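# Swap the purple-banded hose for the spare one

## Task

With the machine running, take out the hose that carries purple bands and put the other hose in its place. The new hose counts as fitted only when one of its ends is latched into the red port of one manifold and its other end into the red port of the second manifold. The removed hose has to end up lying in the red tray. Whenever no hose links the two red ports, the dial's needle rises, and it must never get into the red zone.

## Robot and tools

Robot. Two six-joint arms, left_arm and right_arm, each ending in a five-finger hand: left_arm carries a left hand and right_arm a right hand. Both work over one table. The reference pages (show_instructions) show the five-finger left hand.

Frames. The scene frame has its origin at table-top height, midway between the nominal arm bases, with +z up, +x out over the table and left_arm on the +y side. Image left and right do not follow these names. The calibrated bases sit at left_arm (-0.033, +0.399, 0) m and right_arm (+0.044, -0.394, 0) m, each turned slightly about z. Each arm reports its hand point (position in metres, quat_wxyz, velocities in m/s and rad/s) in its own base frame. The fixed camera and the table use the scene frame. The hand point is a spot 0.05 m in front of the palm: its +z runs along the straight fingers, +y comes out of the palm, and +x runs across the palm away from the thumb on the right hand but toward the thumb on the left hand. Straight fingers reach 0.06 to 0.07 m past it; a bracket on the little-finger side of the wrist can strike things, and with the fingers level the wrist can sit below the point and reach the table first.

execute_actions(actions, cameras). actions is a list of actions; each action is a table of up to 15 rows, one row per 1/30 s step, and a short table repeats its final row to fill 15 steps (0.5 s). Every row holds 28 numbers in [-1, 1] covering both arms: left_arm dx, dy, dz, rx, ry, rz, then the left hand's little, ring, middle, index, thumb_bend, thumb_turn, force_limit, speed; then the same 14 for right_arm. The six pose numbers are an offset, not a pose: they are measured from that arm's Hand target as it stood when the action began, along that Hand target's own axes, and every row of the action counts from that same start. 1.0 equals 0.6 m or 180 degrees; rx, ry, rz form one rotation vector. All zeros re-requests the current Hand target. The six finger numbers are absolute targets: -1 open or straight, +1 closed; thumb_turn -1 is beside the palm, +1 opposite the fingers. force_limit maps -1..+1 to about 0..10 N at the fingertip (0..15 N for both thumb motors); speed rises from near zero at -1 to full at +0.48 and stays full above. There is no 'leave unchanged' value: to keep a hand as it is, resend the eight numbers last executed for it. cameras picks images by name (cam_high, cam_left_wrist, cam_right_wrist, or "all"); an empty actions list returns all images.

move(target, speed, blend, stop_force, zero, blocking, cameras). target is one 28-number row as above, or up to 15 such rows; in a list, each row is still an offset from the Hand targets at the start of the move, not from the previous row. speed is the top path speed in m/s, 0.002 to 3.6 (default 0.25), turning up to twice that in rad/s; one value or one per target. blend in metres rounds corners in a list; 0 stops at each point. stop_force, 3 to 120 N, ends an arm's path when its wrist sensor feels that much push against the motion; it cannot be combined with blocking=false and is unreliable while the hand turns. zero (default true) re-zeros the sensor before the move. blocking=false returns after about 0.5 s while the move continues. The result ends with a move: line saying done, off_target, moving, held or fault, plus limits such as paced or held. Paths do not avoid obstacles or the other arm; avoid paths near an arm's own base.

wait(seconds 0 to 10) lets time run with the last commands held. stop brakes a running move. zoom_image(camera, region [x0, y0, x1, y1] in pixels, at most 504 by 504) enlarges part of the newest image. zero_wrist_force(arm) re-zeros one wrist sensor. finished_scene ends the scene for good; the goal must hold on its own afterwards.

Results. Hand target is the last commanded pose after clipping; the hand often rests a bit short, so send the gap as an offset. hand_measured, hand_stopped_by (moving, target, force, stalled, fault) and hand_load_n list six values in motor order; a lost grip shows as hand_load_n dropping to about 0. Wrist force and torque are along the hand's own axes. Joint velocities reading within noise means the arm is still. A MOTOR HOT line warns of heating; at 85 °C the arm brakes for 30 s or more.

Gripping. With the thumb turned in front, the hand holds objects about 0.035 to 0.065 m thick, or a handle down to about 0.025 m. Close slowly (speed -0.94 or lower) for a gentle grip. To grip harder, raise force_limit and send a target more closed than hand_measured.

Avoid. Orientation commands are clipped to 32 degrees from the measured one per step. The arms are stiff: pushing even slightly past a firm contact, or a net force near 150 N, or a joint torque at its limit, halts that arm for 10 s. Do not let the arms or hands press on each other. Do not drop parts, release them while moving, slam fixed or heavy things, or leave anything off the table. Work quickly so the needle stays out of the red.

Each tool is called after ">>>" as name([rows], argument=value, ...), one row to a line, values as JSON.

Reference images:

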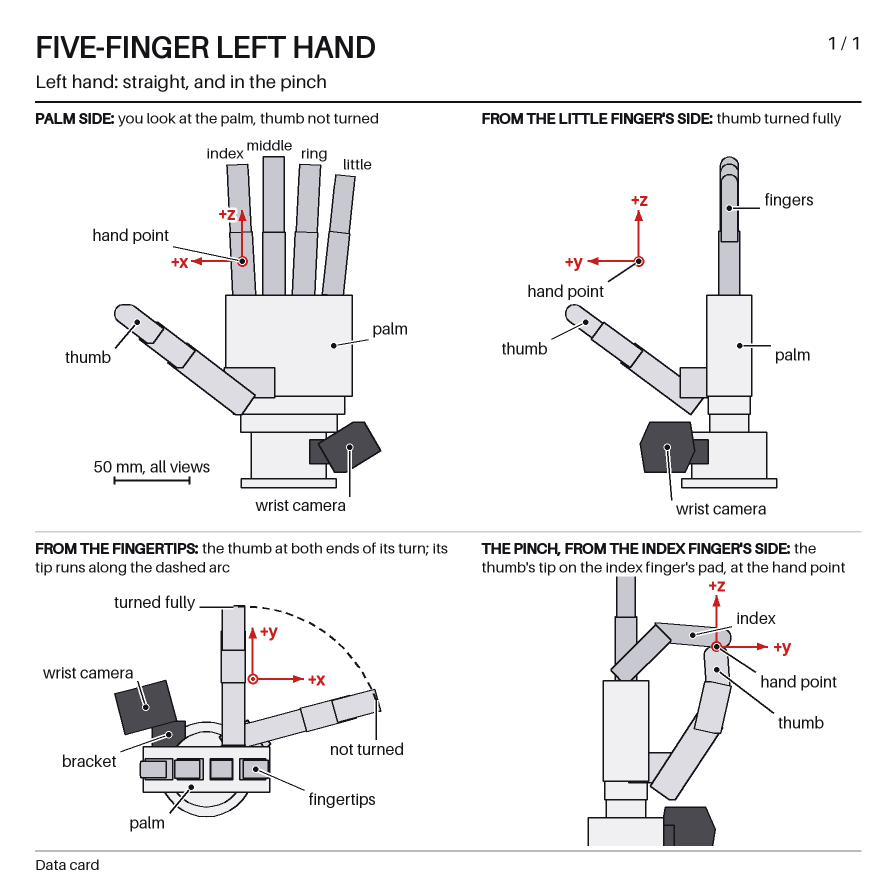

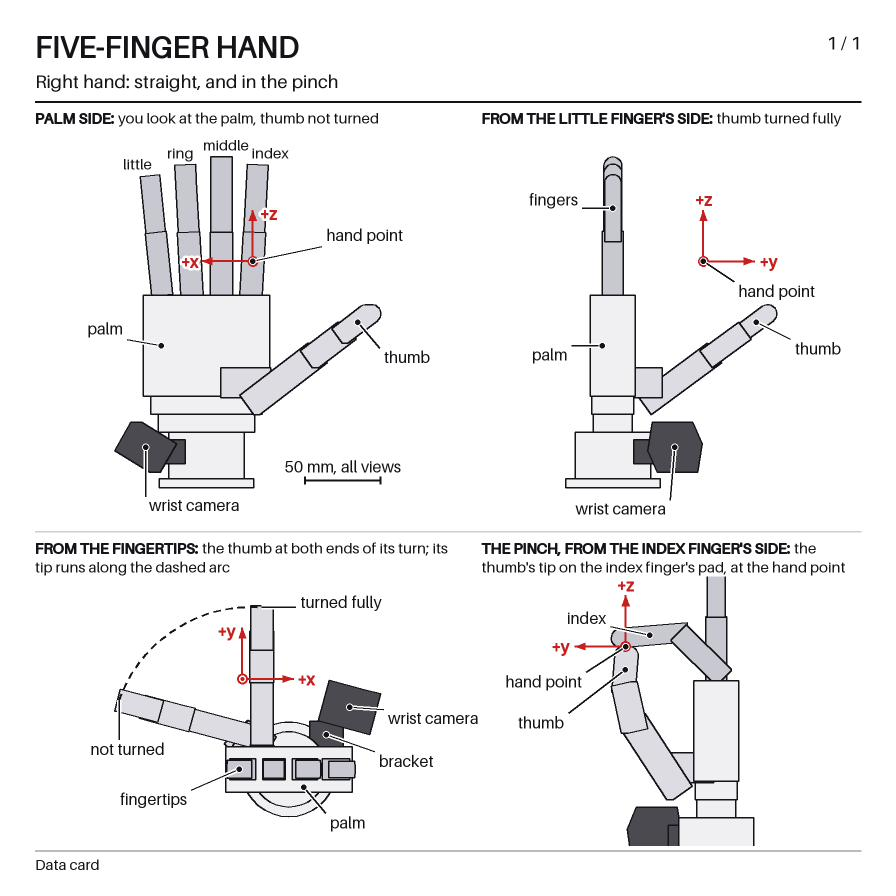

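## Session

>>> execute_actions(actions=[])

Scene clock: 0.00 s.
left_arm: end_effector_position=(+0.4491, +0.3048, +0.2199) hand_measured=(-1.000, -1.000, -1.000, -1.000, -1.000, -1.000) hand_load_n=(+0.0, +0.0, +0.0, +0.0, +0.0, +0.0) hand_stopped_by=(target, target, target, target, target, target) hand_force_limit=0.00 hand_speed=-0.80 end_effector_quat_wxyz=(+0.004, -0.113, +0.993, +0.031) | right_arm: end_effector_position=(+0.5271, -0.5561, +0.2757) hand_measured=(-1.000, -1.000, -1.000, -1.000, -1.000, -1.000) hand_load_n=(+0.0, +0.0, +0.0, +0.0, +0.0, +0.0) hand_stopped_by=(target, target, target, target, target, target) hand_force_limit=0.00 hand_speed=-0.80 end_effector_quat_wxyz=(+0.024, -0.064, +0.865, -0.497)
Joint positions: left_arm=[3.837 -2.17 -1.081 1.722 -1.618 -1.1] | right_arm=[-0.891 -0.921 0.829 0.695 2.044 -2.863]
Joint velocities: within noise
Joint torques (N m): no reading
Wrist force (N): no reading
Wrist torque (N m): no reading
Wrist force, peak (N): no reading
Hand target: left_arm +0.4491, +0.3048, +0.2199; +0.004, -0.113, +0.993, +0.031 | right_arm +0.5271, -0.5561, +0.2757; +0.024, -0.064, +0.865, -0.497

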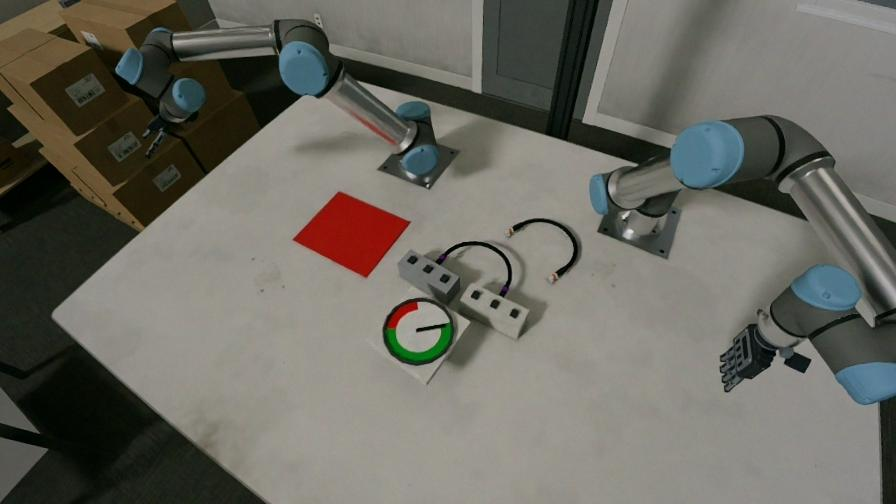

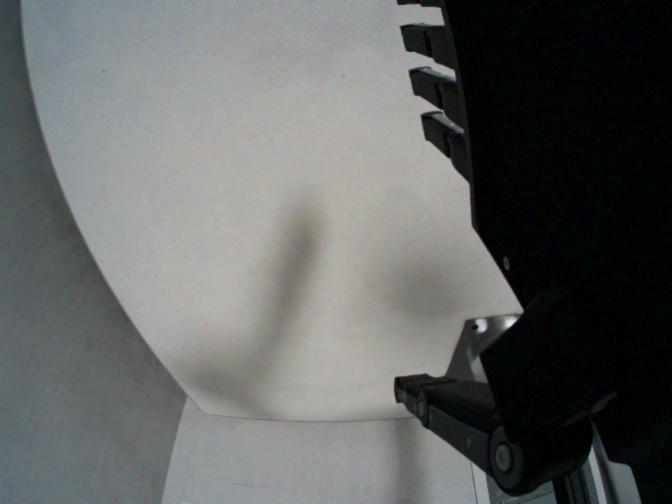

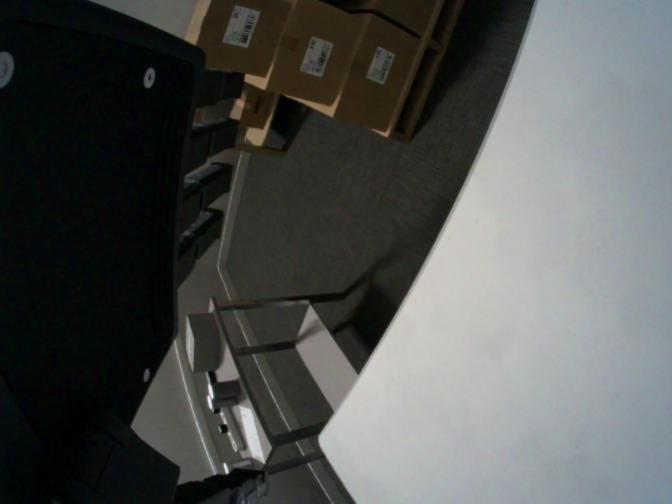

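>>> zoom_image(camera="cam_high", region=[360, 200, 600, 400])

>>> zoom_image(camera="cam_high", region=[390, 235, 530, 345])

>>> zoom_image(camera="cam_high", region=[490, 205, 600, 295])

Scaled by 2.100 from the camera's 896x504 image, which has a finer 1280x720 frame.

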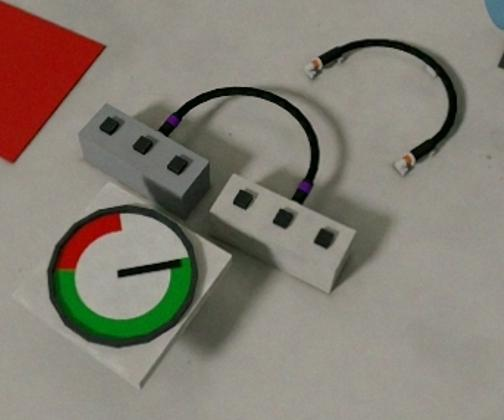

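Scaled by 3.600 from the camera's 896x504 image, which has a finer 1280x720 frame.

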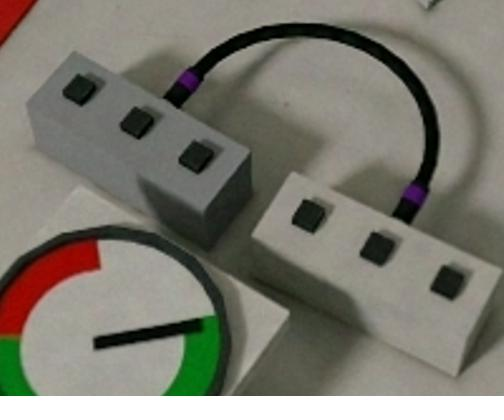

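Scaled by 4.582 from the camera's 896x504 image, which has a finer 1280x720 frame.

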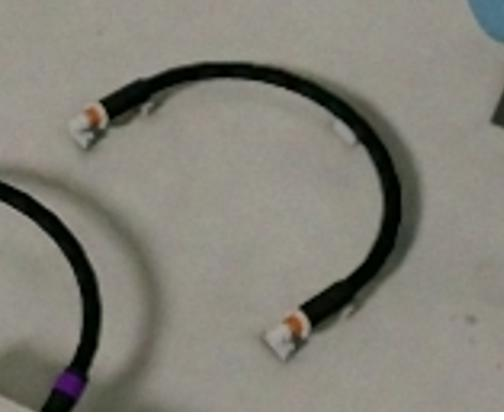

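>>> move(target=[0.242, -0.264, 0.092, 0, 0, 0, -1, -1, -1, -1, -1, -1, 0, -0.8, 0, 0, 0, 0, 0, 0, -1, -1, -1, -1, -1, -1, 0, -0.8], cameras=["all"])

Scene clock: 86.77 s.
left_arm: end_effector_position=(+0.3432, +0.1218, +0.1528) hand_measured=(-1.000, -1.000, -1.000, -1.000, -1.000, -1.000) hand_load_n=(+0.0, +0.0, +0.0, +0.0, +0.0, +0.5) hand_stopped_by=(target, target, target, target, target, target) hand_force_limit=0.00 hand_speed=-0.80 end_effector_quat_wxyz=(+0.004, -0.113, +0.993, +0.031) | right_arm: end_effector_position=(+0.5271, -0.5561, +0.2757) hand_measured=(-1.000, -1.000, -1.000, -1.000, -1.000, -1.000) hand_load_n=(+0.0, +0.0, +0.0, +0.0, +0.0, +0.0) hand_stopped_by=(target, target, target, target, target, target) hand_force_limit=0.00 hand_speed=-0.80 end_effector_quat_wxyz=(+0.024, -0.064, +0.865, -0.497)
Joint positions: left_arm=[3.63 -1.839 -1.75 2.05 -1.626 -1.307] | right_arm=[-0.891 -0.921 0.829 0.695 2.044 -2.863]
Joint torques (N m): left_arm=[-12.21 41.09 4.69 -1.22 -2.98 -2.74] | right_arm=[2.92 -43.4 -24.09 0.55 0.7 0.26]
Wrist force (N): left_arm=[0.3 0.3 0.1] | right_arm=[0.0 0.0 0.1]
Wrist torque (N m): left_arm=[0.06 -0.04 0.05] | right_arm=[-0.01 0.00 -0.01]
Wrist force, peak (N): left_arm=[1.2 -1.0 0.3] | right_arm=[-0.5 0.4 0.2]
Hand target: left_arm +0.3431, +0.1218, +0.1528; +0.004, -0.113, +0.993, +0.031 | right_arm +0.5271, -0.5561, +0.2757; +0.024, -0.064, +0.865, -0.497
Off the commanded pose: left_arm 0.000 m, 0 deg | right_arm 0.000 m, 0 deg.
move: done
camera_calibration:
cam_left_wrist: T_world_to_cam=[[-0.0465652, -0.998044, -0.0417012, 0.140708], [-0.803034, 0.0125724, 0.5958, 0.169428], [-0.594111, 0.0612311, -0.802049, 0.430061], [0, 0, 0, 1]] pos_world=[0.398113, 0.111969, 0.249853]

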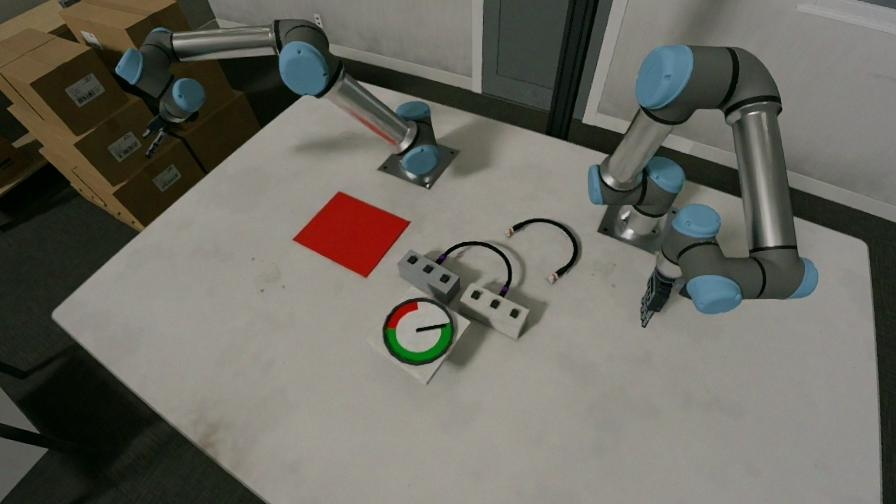

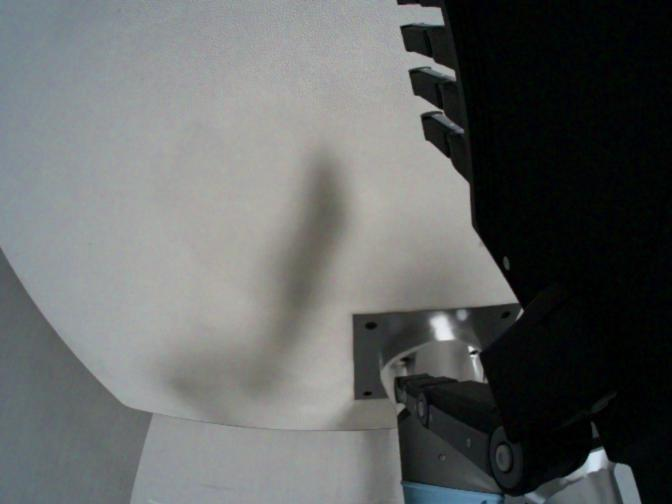

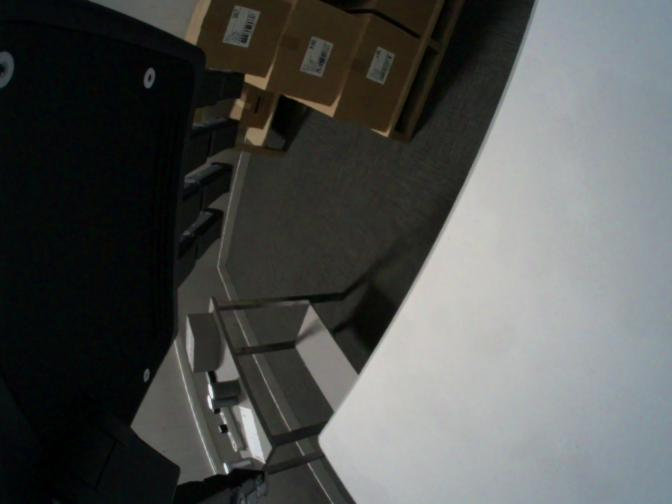

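>>> move(target=[0.096, -0.660, -0.0417, 0, 0, 0, -1, -1, -1, -1, -1, -1, 0, -0.8, 0, 0, 0, 0, 0, 0, -1, -1, -1, -1, -1, -1, 0, -0.8], cameras=["all"])

Scene clock: 94.03 s.
left_arm: end_effector_position=(+0.3756, -0.2778, +0.1526) hand_measured=(-1.000, -1.000, -1.000, -1.000, -1.000, -1.000) hand_load_n=(+0.0, +0.0, +0.0, +0.0, +0.0, +0.0) hand_stopped_by=(target, target, target, target, target, target) hand_force_limit=0.00 hand_speed=-0.80 end_effector_quat_wxyz=(+0.004, -0.113, +0.993, +0.031) | right_arm: end_effector_position=(+0.5271, -0.5561, +0.2757) hand_measured=(-1.000, -1.000, -1.000, -1.000, -1.000, -1.000) hand_load_n=(-0.5, +0.0, +0.0, +0.0, +0.0, +0.0) hand_stopped_by=(target, target, target, target, target, target) hand_force_limit=0.00 hand_speed=-0.80 end_effector_quat_wxyz=(+0.024, -0.064, +0.865, -0.497)
Joint positions: left_arm=[2.7 -2.198 -1.229 1.83 -1.629 -2.239] | right_arm=[-0.891 -0.921 0.829 0.695 2.044 -2.863]
Joint torques (N m): left_arm=[-11.52 31.88 23.59 -3.68 -3.08 -2.98] | right_arm=[3.11 -42.41 -25.51 0.65 0.39 0.14]
Wrist force (N): left_arm=[0.3 0.1 0.0] | right_arm=[-0.1 0.3 0.3]
Wrist torque (N m): left_arm=[0.00 -0.03 0.06] | right_arm=[0.03 0.01 0.00]
Wrist force, peak (N): left_arm=[0.6 -1.5 -0.1] | right_arm=[-0.3 0.4 -0.2]
Hand target: left_arm +0.3756, -0.2779, +0.1526; +0.004, -0.113, +0.993, +0.031 | right_arm +0.5271, -0.5561, +0.2757; +0.024, -0.064, +0.865, -0.497
Off the commanded pose: left_arm 0.000 m, 0 deg | right_arm 0.000 m, 0 deg.
move: done
camera_calibration:
cam_left_wrist: T_world_to_cam=[[-0.0465652, -0.998044, -0.0417012, -0.25671], [-0.803034, 0.0125724, 0.5958, 0.20059], [-0.594111, 0.0612311, -0.802049, 0.473624], [0, 0, 0, 1]] pos_world=[0.430513, -0.287731, 0.249653]

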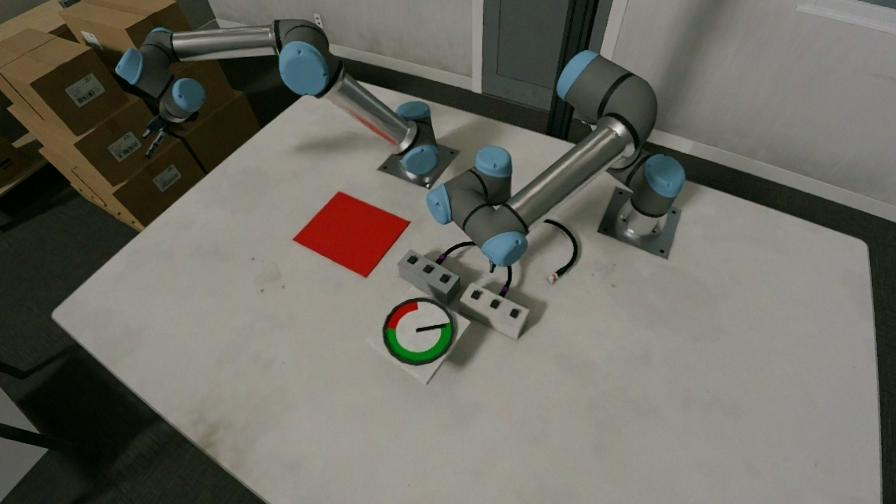

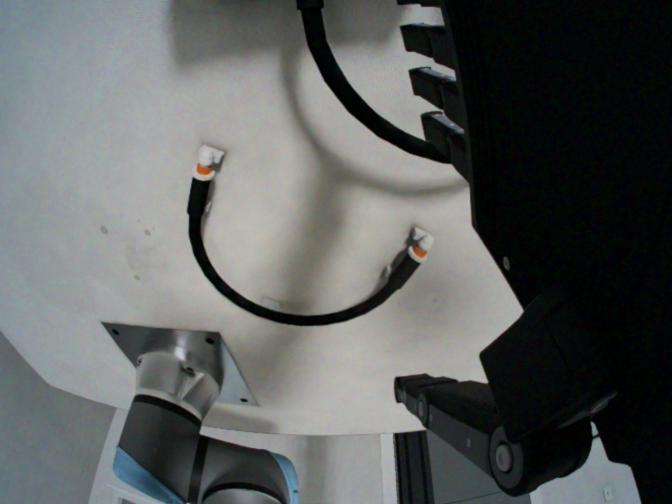

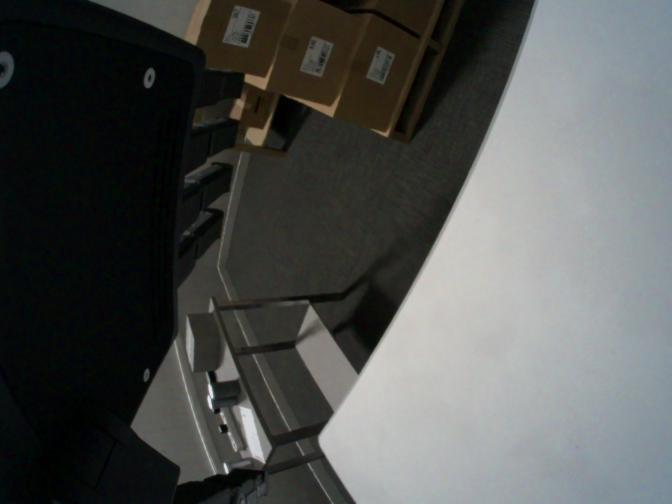

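>>> zoom_image(camera="cam_left_wrist", region=[150, 120, 270, 240])

>>> zoom_image(camera="cam_left_wrist", region=[350, 200, 470, 300])

>>> zoom_image(camera="cam_left_wrist", region=[160, 0, 480, 240])

Scaled by 4.200 from the camera's 672x504 image, which has a finer 960x720 frame.

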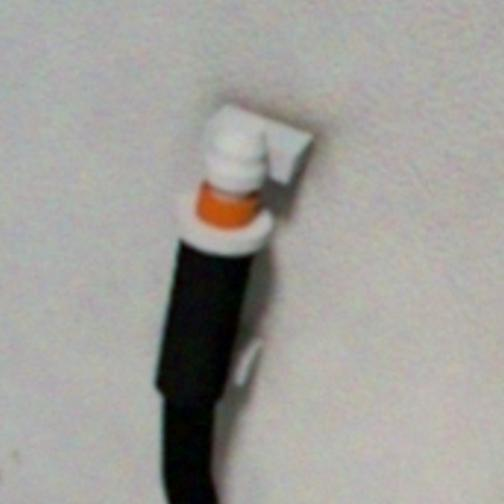

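Scaled by 4.200 from the camera's 672x504 image, which has a finer 960x720 frame.

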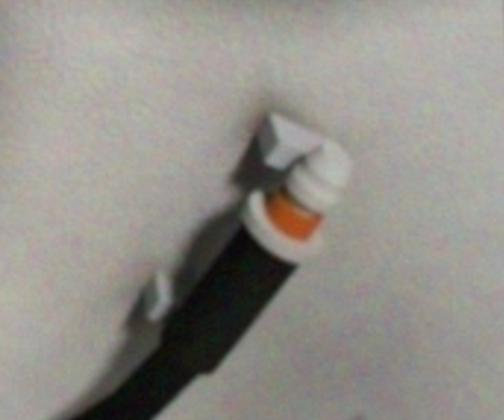

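Scaled by 1.575 from the camera's 672x504 image, which has a finer 960x720 frame.

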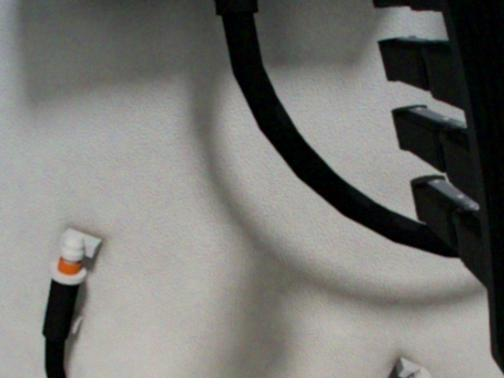

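>>> move([
  [0.066, -0.014, -0.09, 0, 0, 0.55, -1, -1, -1, -1, -1, -1, 0, -0.8, 0, 0, 0, 0, 0, 0, -1, -1, -1, -1, -1, -1, 0, -0.8],
  [0.1325, -0.0283, -0.0112, 0.1182, 0.0423, -0.922, -1, -1, -1, -1, -1, -1, 0, -0.8, 0, 0, 0, 0, 0, 0, -1, -1, -1, -1, -1, -1, 0, -0.8],
], blend=[0.02, 0], speed=0.4, cameras=["all"])

Scene clock: 123.87 s.
left_arm: end_effector_position=(+0.3019, -0.3126, +0.1570) hand_measured=(-1.000, -1.000, -1.000, -1.000, -1.000, -1.000) hand_load_n=(+0.0, +0.0, +0.0, +0.0, +0.0, +0.0) hand_stopped_by=(target, target, target, target, target, target) hand_force_limit=0.00 hand_speed=-0.80 end_effector_quat_wxyz=(-0.001, +0.991, -0.001, +0.131) | right_arm: end_effector_position=(+0.5271, -0.5561, +0.2757) hand_measured=(-1.000, -1.000, -1.000, -1.000, -1.000, -1.000) hand_load_n=(+0.0, +0.0, +0.0, +0.0, +0.0, -0.5) hand_stopped_by=(target, target, target, target, target, target) hand_force_limit=0.00 hand_speed=-0.80 end_effector_quat_wxyz=(+0.024, -0.064, +0.865, -0.497)
Joint positions: left_arm=[2.678 -1.67 -1.923 2.26 -1.688 1.124] | right_arm=[-0.891 -0.921 0.829 0.695 2.044 -2.863]
Joint torques (N m): left_arm=[12.91 34.06 7.53 -0.49 2.4 2.57] | right_arm=[5.57 -41.49 -25.91 0.81 0.37 0.33]
Wrist force (N): left_arm=[0.5 0.3 0.1] | right_arm=[-0.1 -0.2 0.0]
Wrist torque (N m): left_arm=[0.03 0.01 0.06] | right_arm=[-0.03 0.02 -0.02]
Wrist force, peak (N): left_arm=[0.8 0.1 0.4] | right_arm=[-0.3 0.5 -0.1]
Hand target: left_arm +0.3019, -0.3126, +0.1570; -0.001, +0.991, -0.001, +0.131 | right_arm +0.5271, -0.5561, +0.2757; +0.024, -0.064, +0.865, -0.497
Off the commanded pose: left_arm 0.000 m, 0 deg | right_arm 0.000 m, 0 deg.
move: done
camera_calibration:
cam_left_wrist: T_world_to_cam=[[0.256559, 0.962093, 0.092492, 0.205439], [0.587961, -0.231306, 0.775113, -0.385088], [0.767124, -0.14448, -0.625017, -0.0675805], [0, 0, 0, 1]] pos_world=[0.225552, -0.296489, 0.237246]

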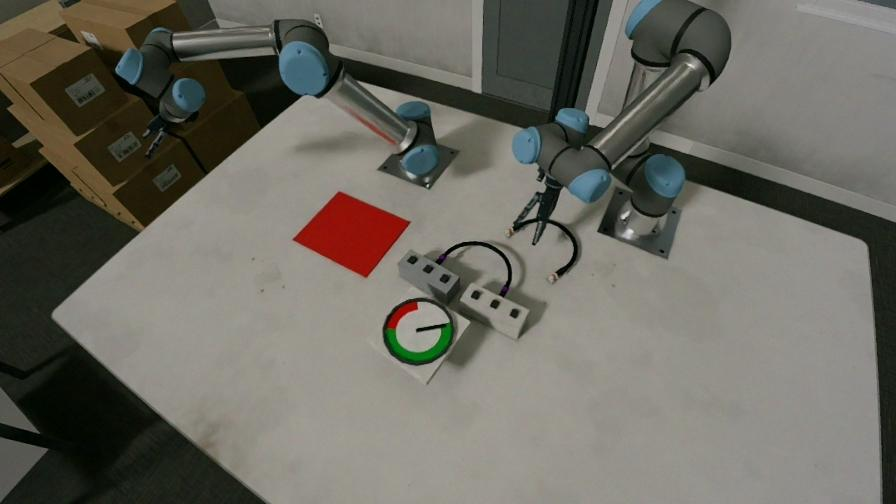

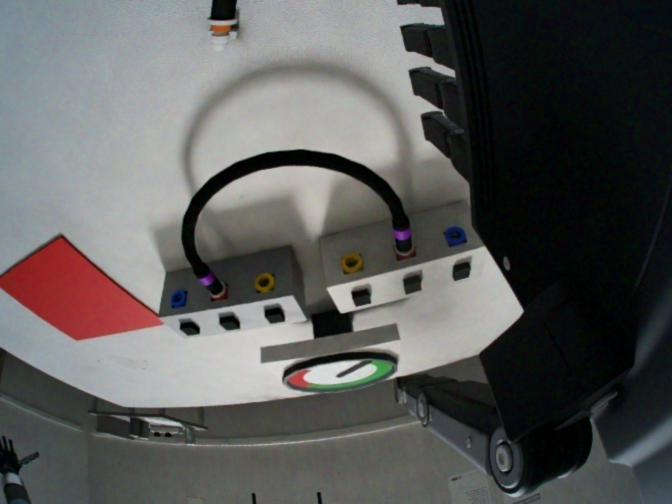

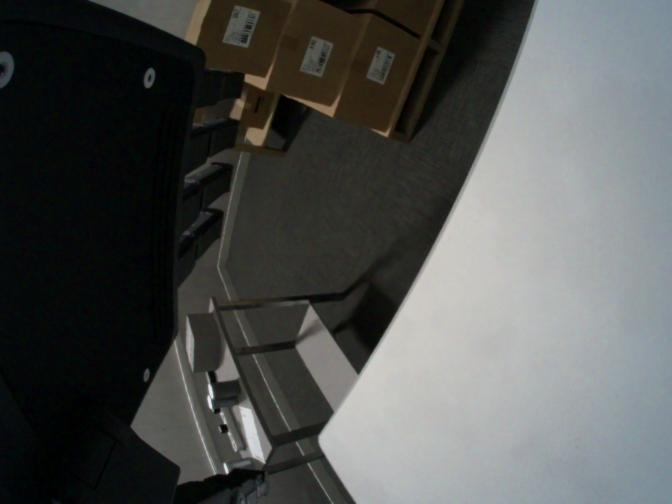

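>>> zoom_image(camera="cam_left_wrist", region=[150, 200, 310, 340])

>>> zoom_image(camera="cam_left_wrist", region=[310, 180, 490, 320])

>>> zoom_image(camera="cam_left_wrist", region=[190, 0, 270, 70])

Scaled by 3.150 from the camera's 672x504 image, which has a finer 960x720 frame.

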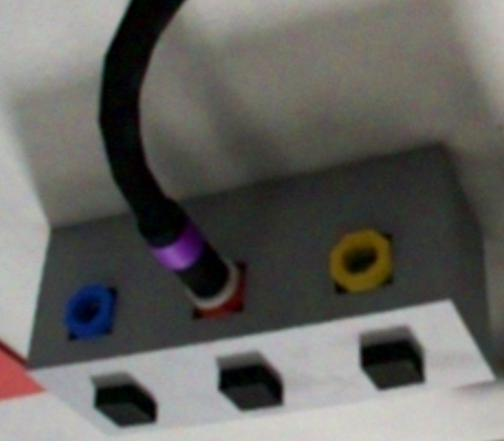

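Scaled by 2.800 from the camera's 672x504 image, which has a finer 960x720 frame.

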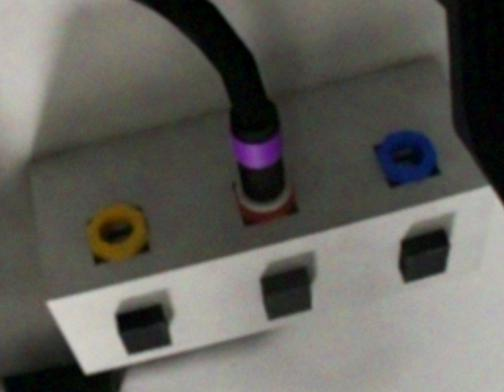

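Scaled by 6.300 from the camera's 672x504 image, which has a finer 960x720 frame.

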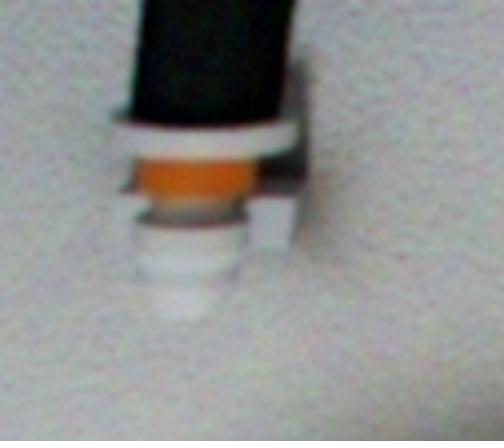

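>>> move(target=[0.3735, 0.0317, 0.0777, 0, -0.0833, 0, 1, 1, 1, -1, -1, 1, 0, 0, 0.1238, 0.6882, -0.9857, -0.3314, 0.016, 0.0428, -1, -1, -1, -1, -1, 1, 0, 0], speed=0.4, cameras=["all"])

Scene clock: 323.23 s.
left_arm: end_effector_position=(+0.5303, -0.3323, +0.1704) hand_measured=(+1.000, +1.000, +1.000, -1.000, -1.000, +1.000) hand_load_n=(+0.0, +0.0, +0.0, +0.0, +0.0, +0.0) hand_stopped_by=(target, target, target, target, target, target) hand_force_limit=0.00 hand_speed=0.00 end_effector_quat_wxyz=(-0.001, +1.000, -0.001, +0.001) | right_arm: end_effector_position=(+0.3548, +0.1459, +0.2197) hand_measured=(-1.000, -1.000, -1.000, -1.000, -1.000, +1.000) hand_load_n=(+0.0, +0.0, +0.0, +0.0, +0.0, +0.0) hand_stopped_by=(target, target, target, target, target, target) hand_force_limit=0.00 hand_speed=0.00 end_effector_quat_wxyz=(+0.000, +0.000, +1.000, +0.000)
Joint positions: left_arm=[2.879 -2.25 -1.077 1.758 -1.573 1.311] | right_arm=[-0.15 -1.494 1.795 1.269 1.571 -1.722]
Joint torques (N m): left_arm=[13.2 32.18 23.67 -4.04 1.63 2.8] | right_arm=[9.93 -10.23 -24.16 0.8 -2.18 2.73]
Wrist force (N): left_arm=[0.1 0.4 0.6] | right_arm=[0.3 -1.5 0.1]
Wrist torque (N m): left_arm=[0.06 0.01 -0.04] | right_arm=[-0.06 -0.07 -0.21]
Wrist force, peak (N): left_arm=[0.8 0.3 0.7] | right_arm=[0.4 -1.9 0.3]
Hand target: left_arm +0.5304, -0.3322, +0.1704; -0.001, +1.000, -0.001, +0.001 | right_arm +0.3548, +0.1460, +0.2197; +0.000, +0.000, +1.000, +0.000
Off the commanded pose: left_arm 0.000 m, 0 deg | right_arm 0.000 m, 0 deg.
move: done
camera_calibration:
cam_left_wrist: T_world_to_cam=[[0.271481, 0.962154, 0.023625, 0.1684], [0.768509, -0.231489, 0.596495, -0.599697], [0.579389, -0.143781, -0.802269, -0.107364], [0, 0, 0, 1]] pos_world=[0.477361, -0.316287, 0.267603]
cam_right_wrist: T_world_to_cam=[[-0.243828, 0.969371, 0.0294518, -0.0649348], [0.899884, 0.214818, 0.379555, -0.413778], [0.361603, 0.119049, -0.9247, 0.169663], [0, 0, 0, 1]] pos_world=[0.295169, 0.131635, 0.315852]

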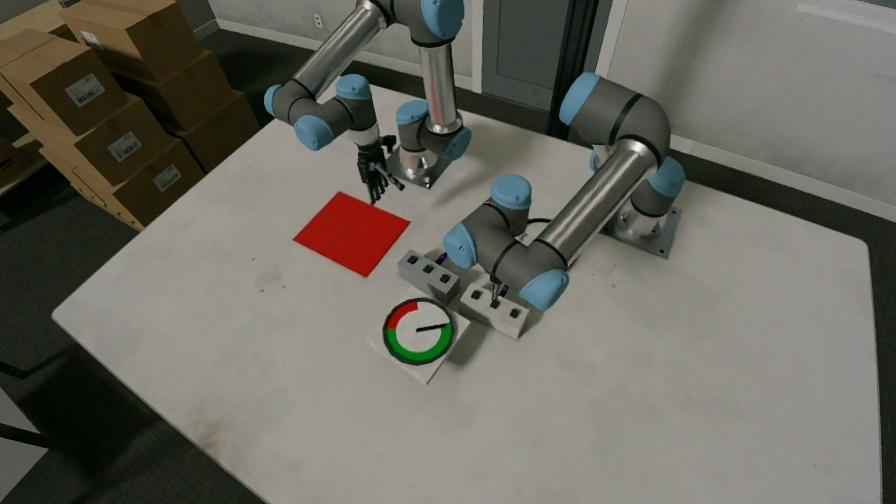

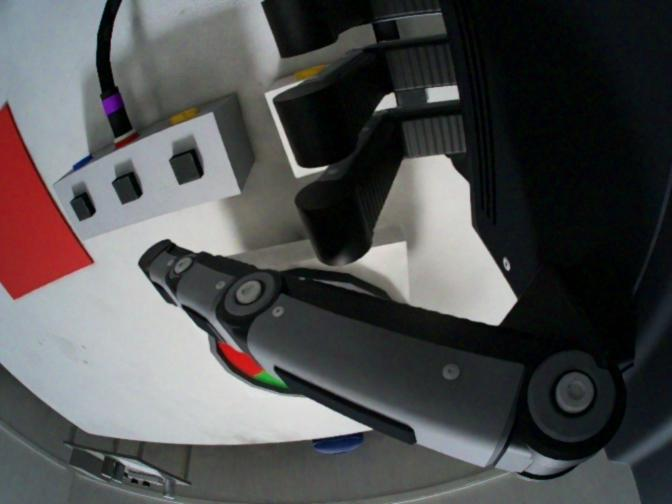

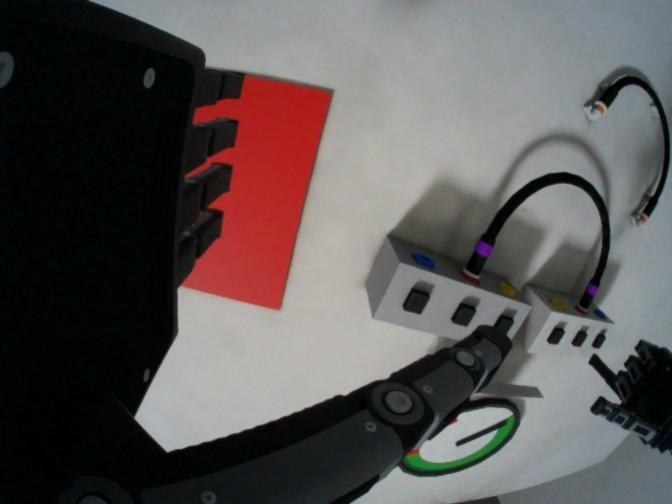

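>>> zoom_image(camera="cam_high", region=[390, 240, 570, 350])

>>> zoom_image(camera="cam_right_wrist", region=[360, 160, 640, 400])

Scaled by 2.800 from the camera's 896x504 image, which has a finer 1280x720 frame.

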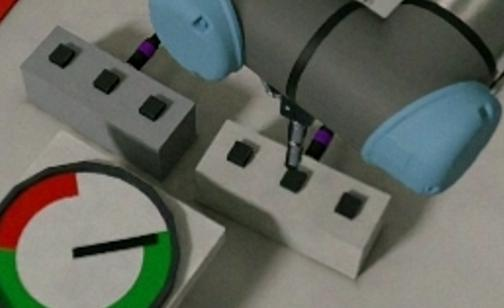

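Scaled by 1.800 from the camera's 672x504 image, which has a finer 960x720 frame.

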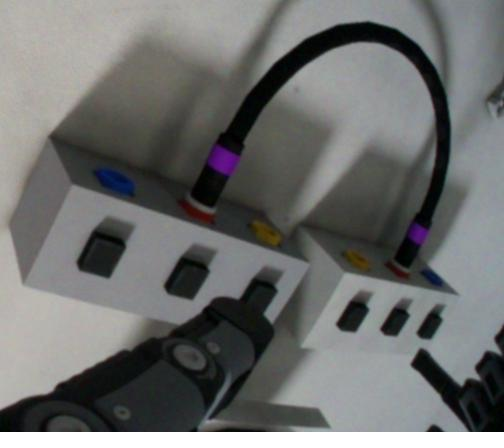

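>>> move(target=[0, 0, 0.0833, 0, 0, 0, 1, 1, 1, -1, -1, 1, 0, 0, 0, 0, 0, 0, 0, 0, -1, -1, -1, -1, -1, 1, 0, 0], speed=0.03, stop_force=10, cameras=["all"])

>>> zoom_image(camera="cam_high", region=[390, 240, 570, 350])

>>> zoom_image(camera="cam_right_wrist", region=[480, 200, 640, 360])

Scene clock: 333.87 s.
left_arm: end_effector_position=(+0.5304, -0.3322, +0.1389) hand_measured=(+1.000, +1.000, +1.000, -1.000, -1.000, +1.000) hand_load_n=(+0.0, +0.0, +0.0, +0.0, +0.0, +0.0) hand_stopped_by=(target, target, target, target, target, target) hand_force_limit=0.00 hand_speed=0.00 end_effector_quat_wxyz=(-0.001, +1.000, -0.001, +0.001) | right_arm: end_effector_position=(+0.3548, +0.1460, +0.2197) hand_measured=(-1.000, -1.000, -1.000, -1.000, -1.000, +1.000) hand_load_n=(+0.0, +0.0, +0.0, +0.0, +0.0, +0.0) hand_stopped_by=(target, target, target, target, target, target) hand_force_limit=0.00 hand_speed=0.00 end_effector_quat_wxyz=(+0.000, +0.000, +1.000, +0.000)
Joint positions: left_arm=[2.879 -2.269 -1.128 1.827 -1.573 1.311] | right_arm=[-0.15 -1.494 1.795 1.269 1.571 -1.722]
Joint torques (N m): left_arm=[8.57 53.37 20.61 -3.32 -2.56 2.4] | right_arm=[11.02 -10.08 -24.57 0.87 -1.51 2.51]
Wrist force (N): left_arm=[0.4 0.5 -8.6] | right_arm=[0.4 -1.8 0.3]
Wrist torque (N m): left_arm=[0.57 -0.01 -0.02] | right_arm=[-0.10 -0.08 -0.20]
Wrist force, peak (N): left_arm=[0.3 0.2 -15.5] | right_arm=[0.2 -2.0 0.5]
Hand target: left_arm +0.5304, -0.3322, +0.1389; -0.001, +1.000, -0.001, +0.001 (not the last commanded pose) | right_arm +0.3548, +0.1460, +0.2197; +0.000, +0.000, +1.000, +0.000
Off the commanded pose: left_arm 0.018 m, 0 deg | right_arm 0.000 m, 0 deg.
move: contact (left_arm)
camera_calibration:
cam_left_wrist: T_world_to_cam=[[0.271517, 0.962141, 0.0237375, 0.168999], [0.768576, -0.231606, 0.596363, -0.580922], [0.579283, -0.143679, -0.802364, -0.132516], [0, 0, 0, 1]] pos_world=[0.477361, -0.316186, 0.236103]
cam_right_wrist: T_world_to_cam=[[-0.243822, 0.969373, 0.0294312, -0.0649302], [0.899837, 0.214805, 0.379674, -0.413801], [0.361724, 0.119056, -0.924652, 0.169611], [0, 0, 0, 1]] pos_world=[0.295169, 0.131635, 0.315852]

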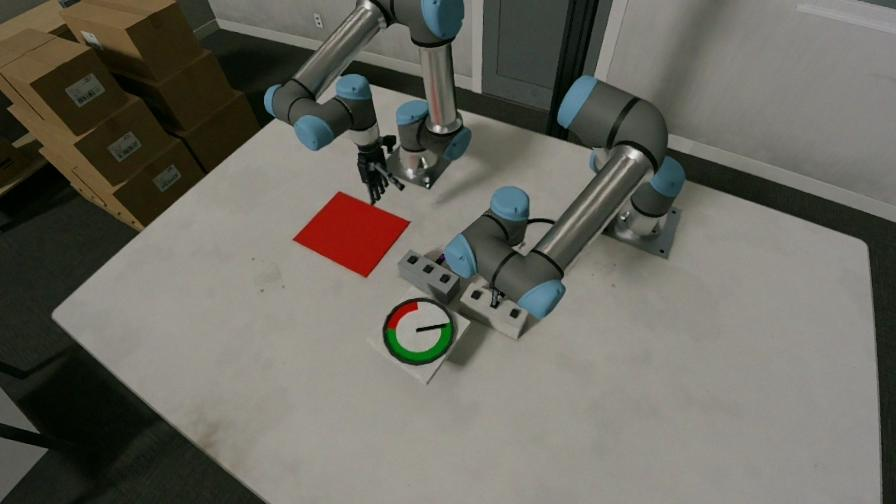

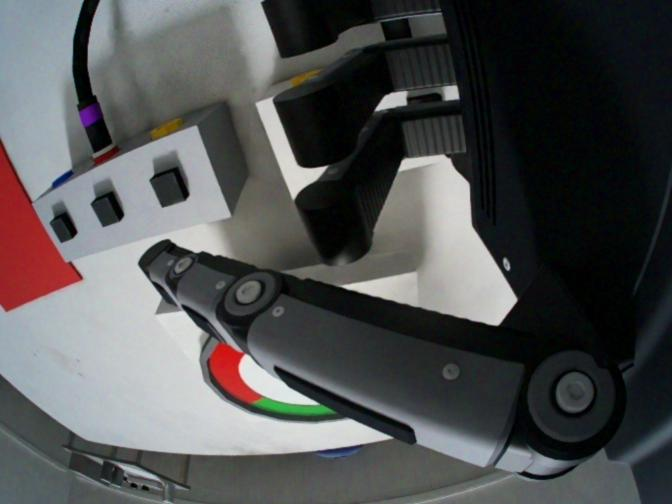

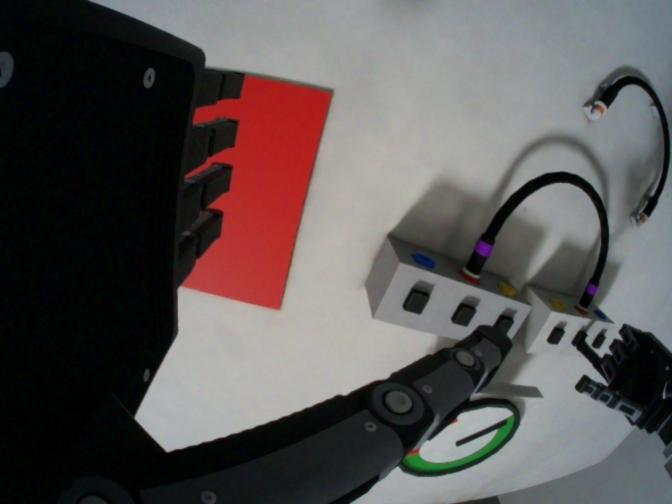

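Scaled by 2.800 from the camera's 896x504 image, which has a finer 1280x720 frame.

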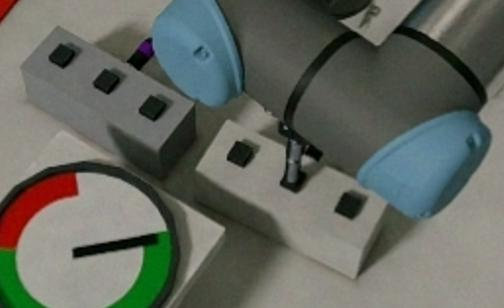

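Scaled by 3.150 from the camera's 672x504 image, which has a finer 960x720 frame.

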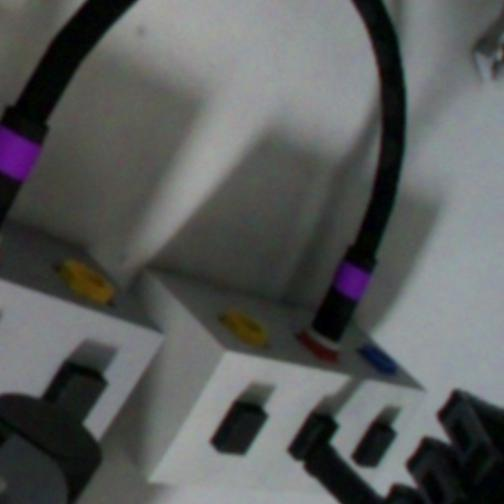

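>>> move([
  [0, 0, -0.0833, 0, 0, 0, 1, 1, 1, -1, -1, 1, 0, 0, -0.116, 0.126, -0.05, 0, 0, 0.5, -1, -1, -1, -1, -1, 1, 0, 0],
  [-0.0973, -0.2512, 0.015, 0, 0, 0, -0.05, -0.05, -0.05, -0.05, -1, 1, 0, 0, -0.2323, 0.2517, 0, 0.1787, 0.110, 0.990, 1, 1, 1, -1, -1, 1, 0, 0],
  [-0.0973, -0.2512, 0.1617, 0, 0, 0, -0.05, -0.05, -0.05, -0.05, -1, 1, 0, 0, -0.2323, 0.2517, 0, 0.1787, 0.110, 0.990, 1, 1, 1, -1, -1, 1, 0, 0],
], blend=[0.02, 0, 0], speed=0.3, cameras=["all"])

Scene clock: 383.90 s.
left_arm: end_effector_position=(+0.4726, -0.1811, +0.0421) hand_measured=(-0.050, -0.050, -0.050, -0.050, -1.000, +1.000) hand_load_n=(+0.0, +0.0, +0.0, +0.0, -0.5, +0.0) hand_stopped_by=(target, target, target, target, target, target) hand_force_limit=0.00 hand_speed=0.00 end_effector_quat_wxyz=(-0.001, +1.000, -0.001, +0.001) | right_arm: end_effector_position=(+0.4941, +0.2971, +0.2197) hand_measured=(+1.000, +1.000, +1.000, -1.000, -1.000, +1.000) hand_load_n=(+0.0, +0.0, +0.0, +0.0, +0.0, +0.0) hand_stopped_by=(target, target, target, target, target, target) hand_force_limit=0.00 hand_speed=0.00 end_effector_quat_wxyz=(-0.109, +0.978, -0.019, -0.176)
Joint positions: left_arm=[3.169 -2.12 -1.656 2.207 -1.572 1.601] | right_arm=[0.26 -0.472 0.304 2.03 1.267 1.824]
Joint torques (N m): left_arm=[-12.43 26.23 5.35 -1.25 2.68 -2.89] | right_arm=[-4.13 -44.2 -25.66 3.72 1.59 2.68]
Wrist force (N): left_arm=[0.8 0.1 0.7] | right_arm=[0.9 -1.9 0.6]
Wrist torque (N m): left_arm=[-0.01 -0.06 0.02] | right_arm=[-0.16 -0.09 -0.18]
Wrist force, peak (N): left_arm=[0.3 0.5 -8.9] | right_arm=[0.3 -2.5 0.8]
Hand target: left_arm +0.4726, -0.1811, +0.0420; -0.001, +1.000, -0.001, +0.001 | right_arm +0.4941, +0.2971, +0.2197; -0.109, +0.978, -0.019, -0.176
Off the commanded pose: left_arm 0.000 m, 0 deg | right_arm 0.000 m, 0 deg.
move: done
camera_calibration:
cam_left_wrist: T_world_to_cam=[[0.271517, 0.962141, 0.0237375, 0.0416805], [0.768576, -0.231606, 0.596363, -0.443875], [0.579283, -0.143679, -0.802364, -0.155065], [0, 0, 0, 1]] pos_world=[0.419661, -0.165186, 0.139303]
cam_right_wrist: T_world_to_cam=[[0.16558, -0.951932, -0.257699, 0.2541], [-0.730119, -0.293985, 0.616846, 0.332715], [-0.662955, 0.0860134, -0.743702, 0.577589], [0, 0, 0, 1]] pos_world=[0.583763, 0.290019, 0.289802]

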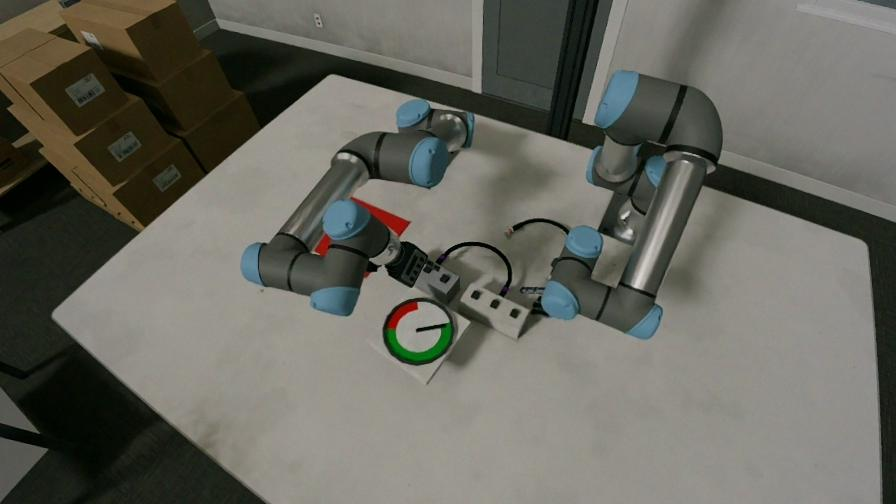

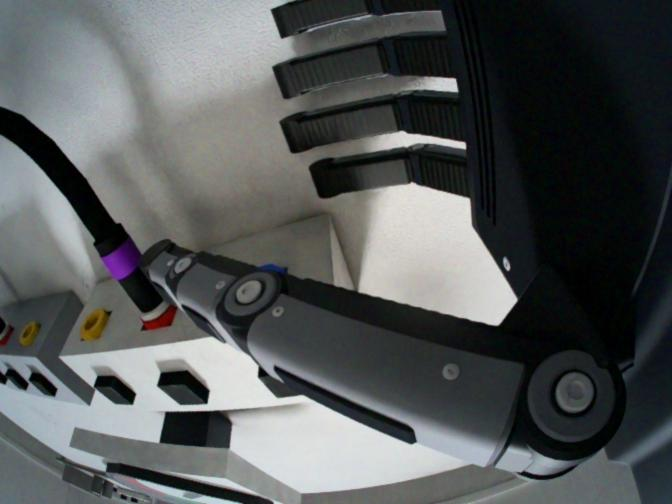

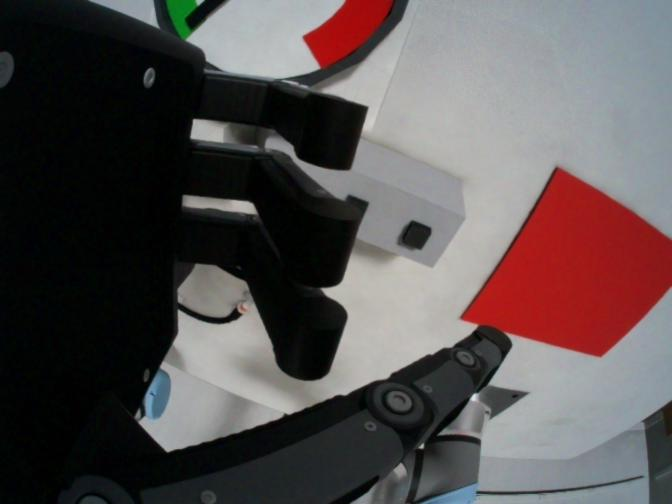

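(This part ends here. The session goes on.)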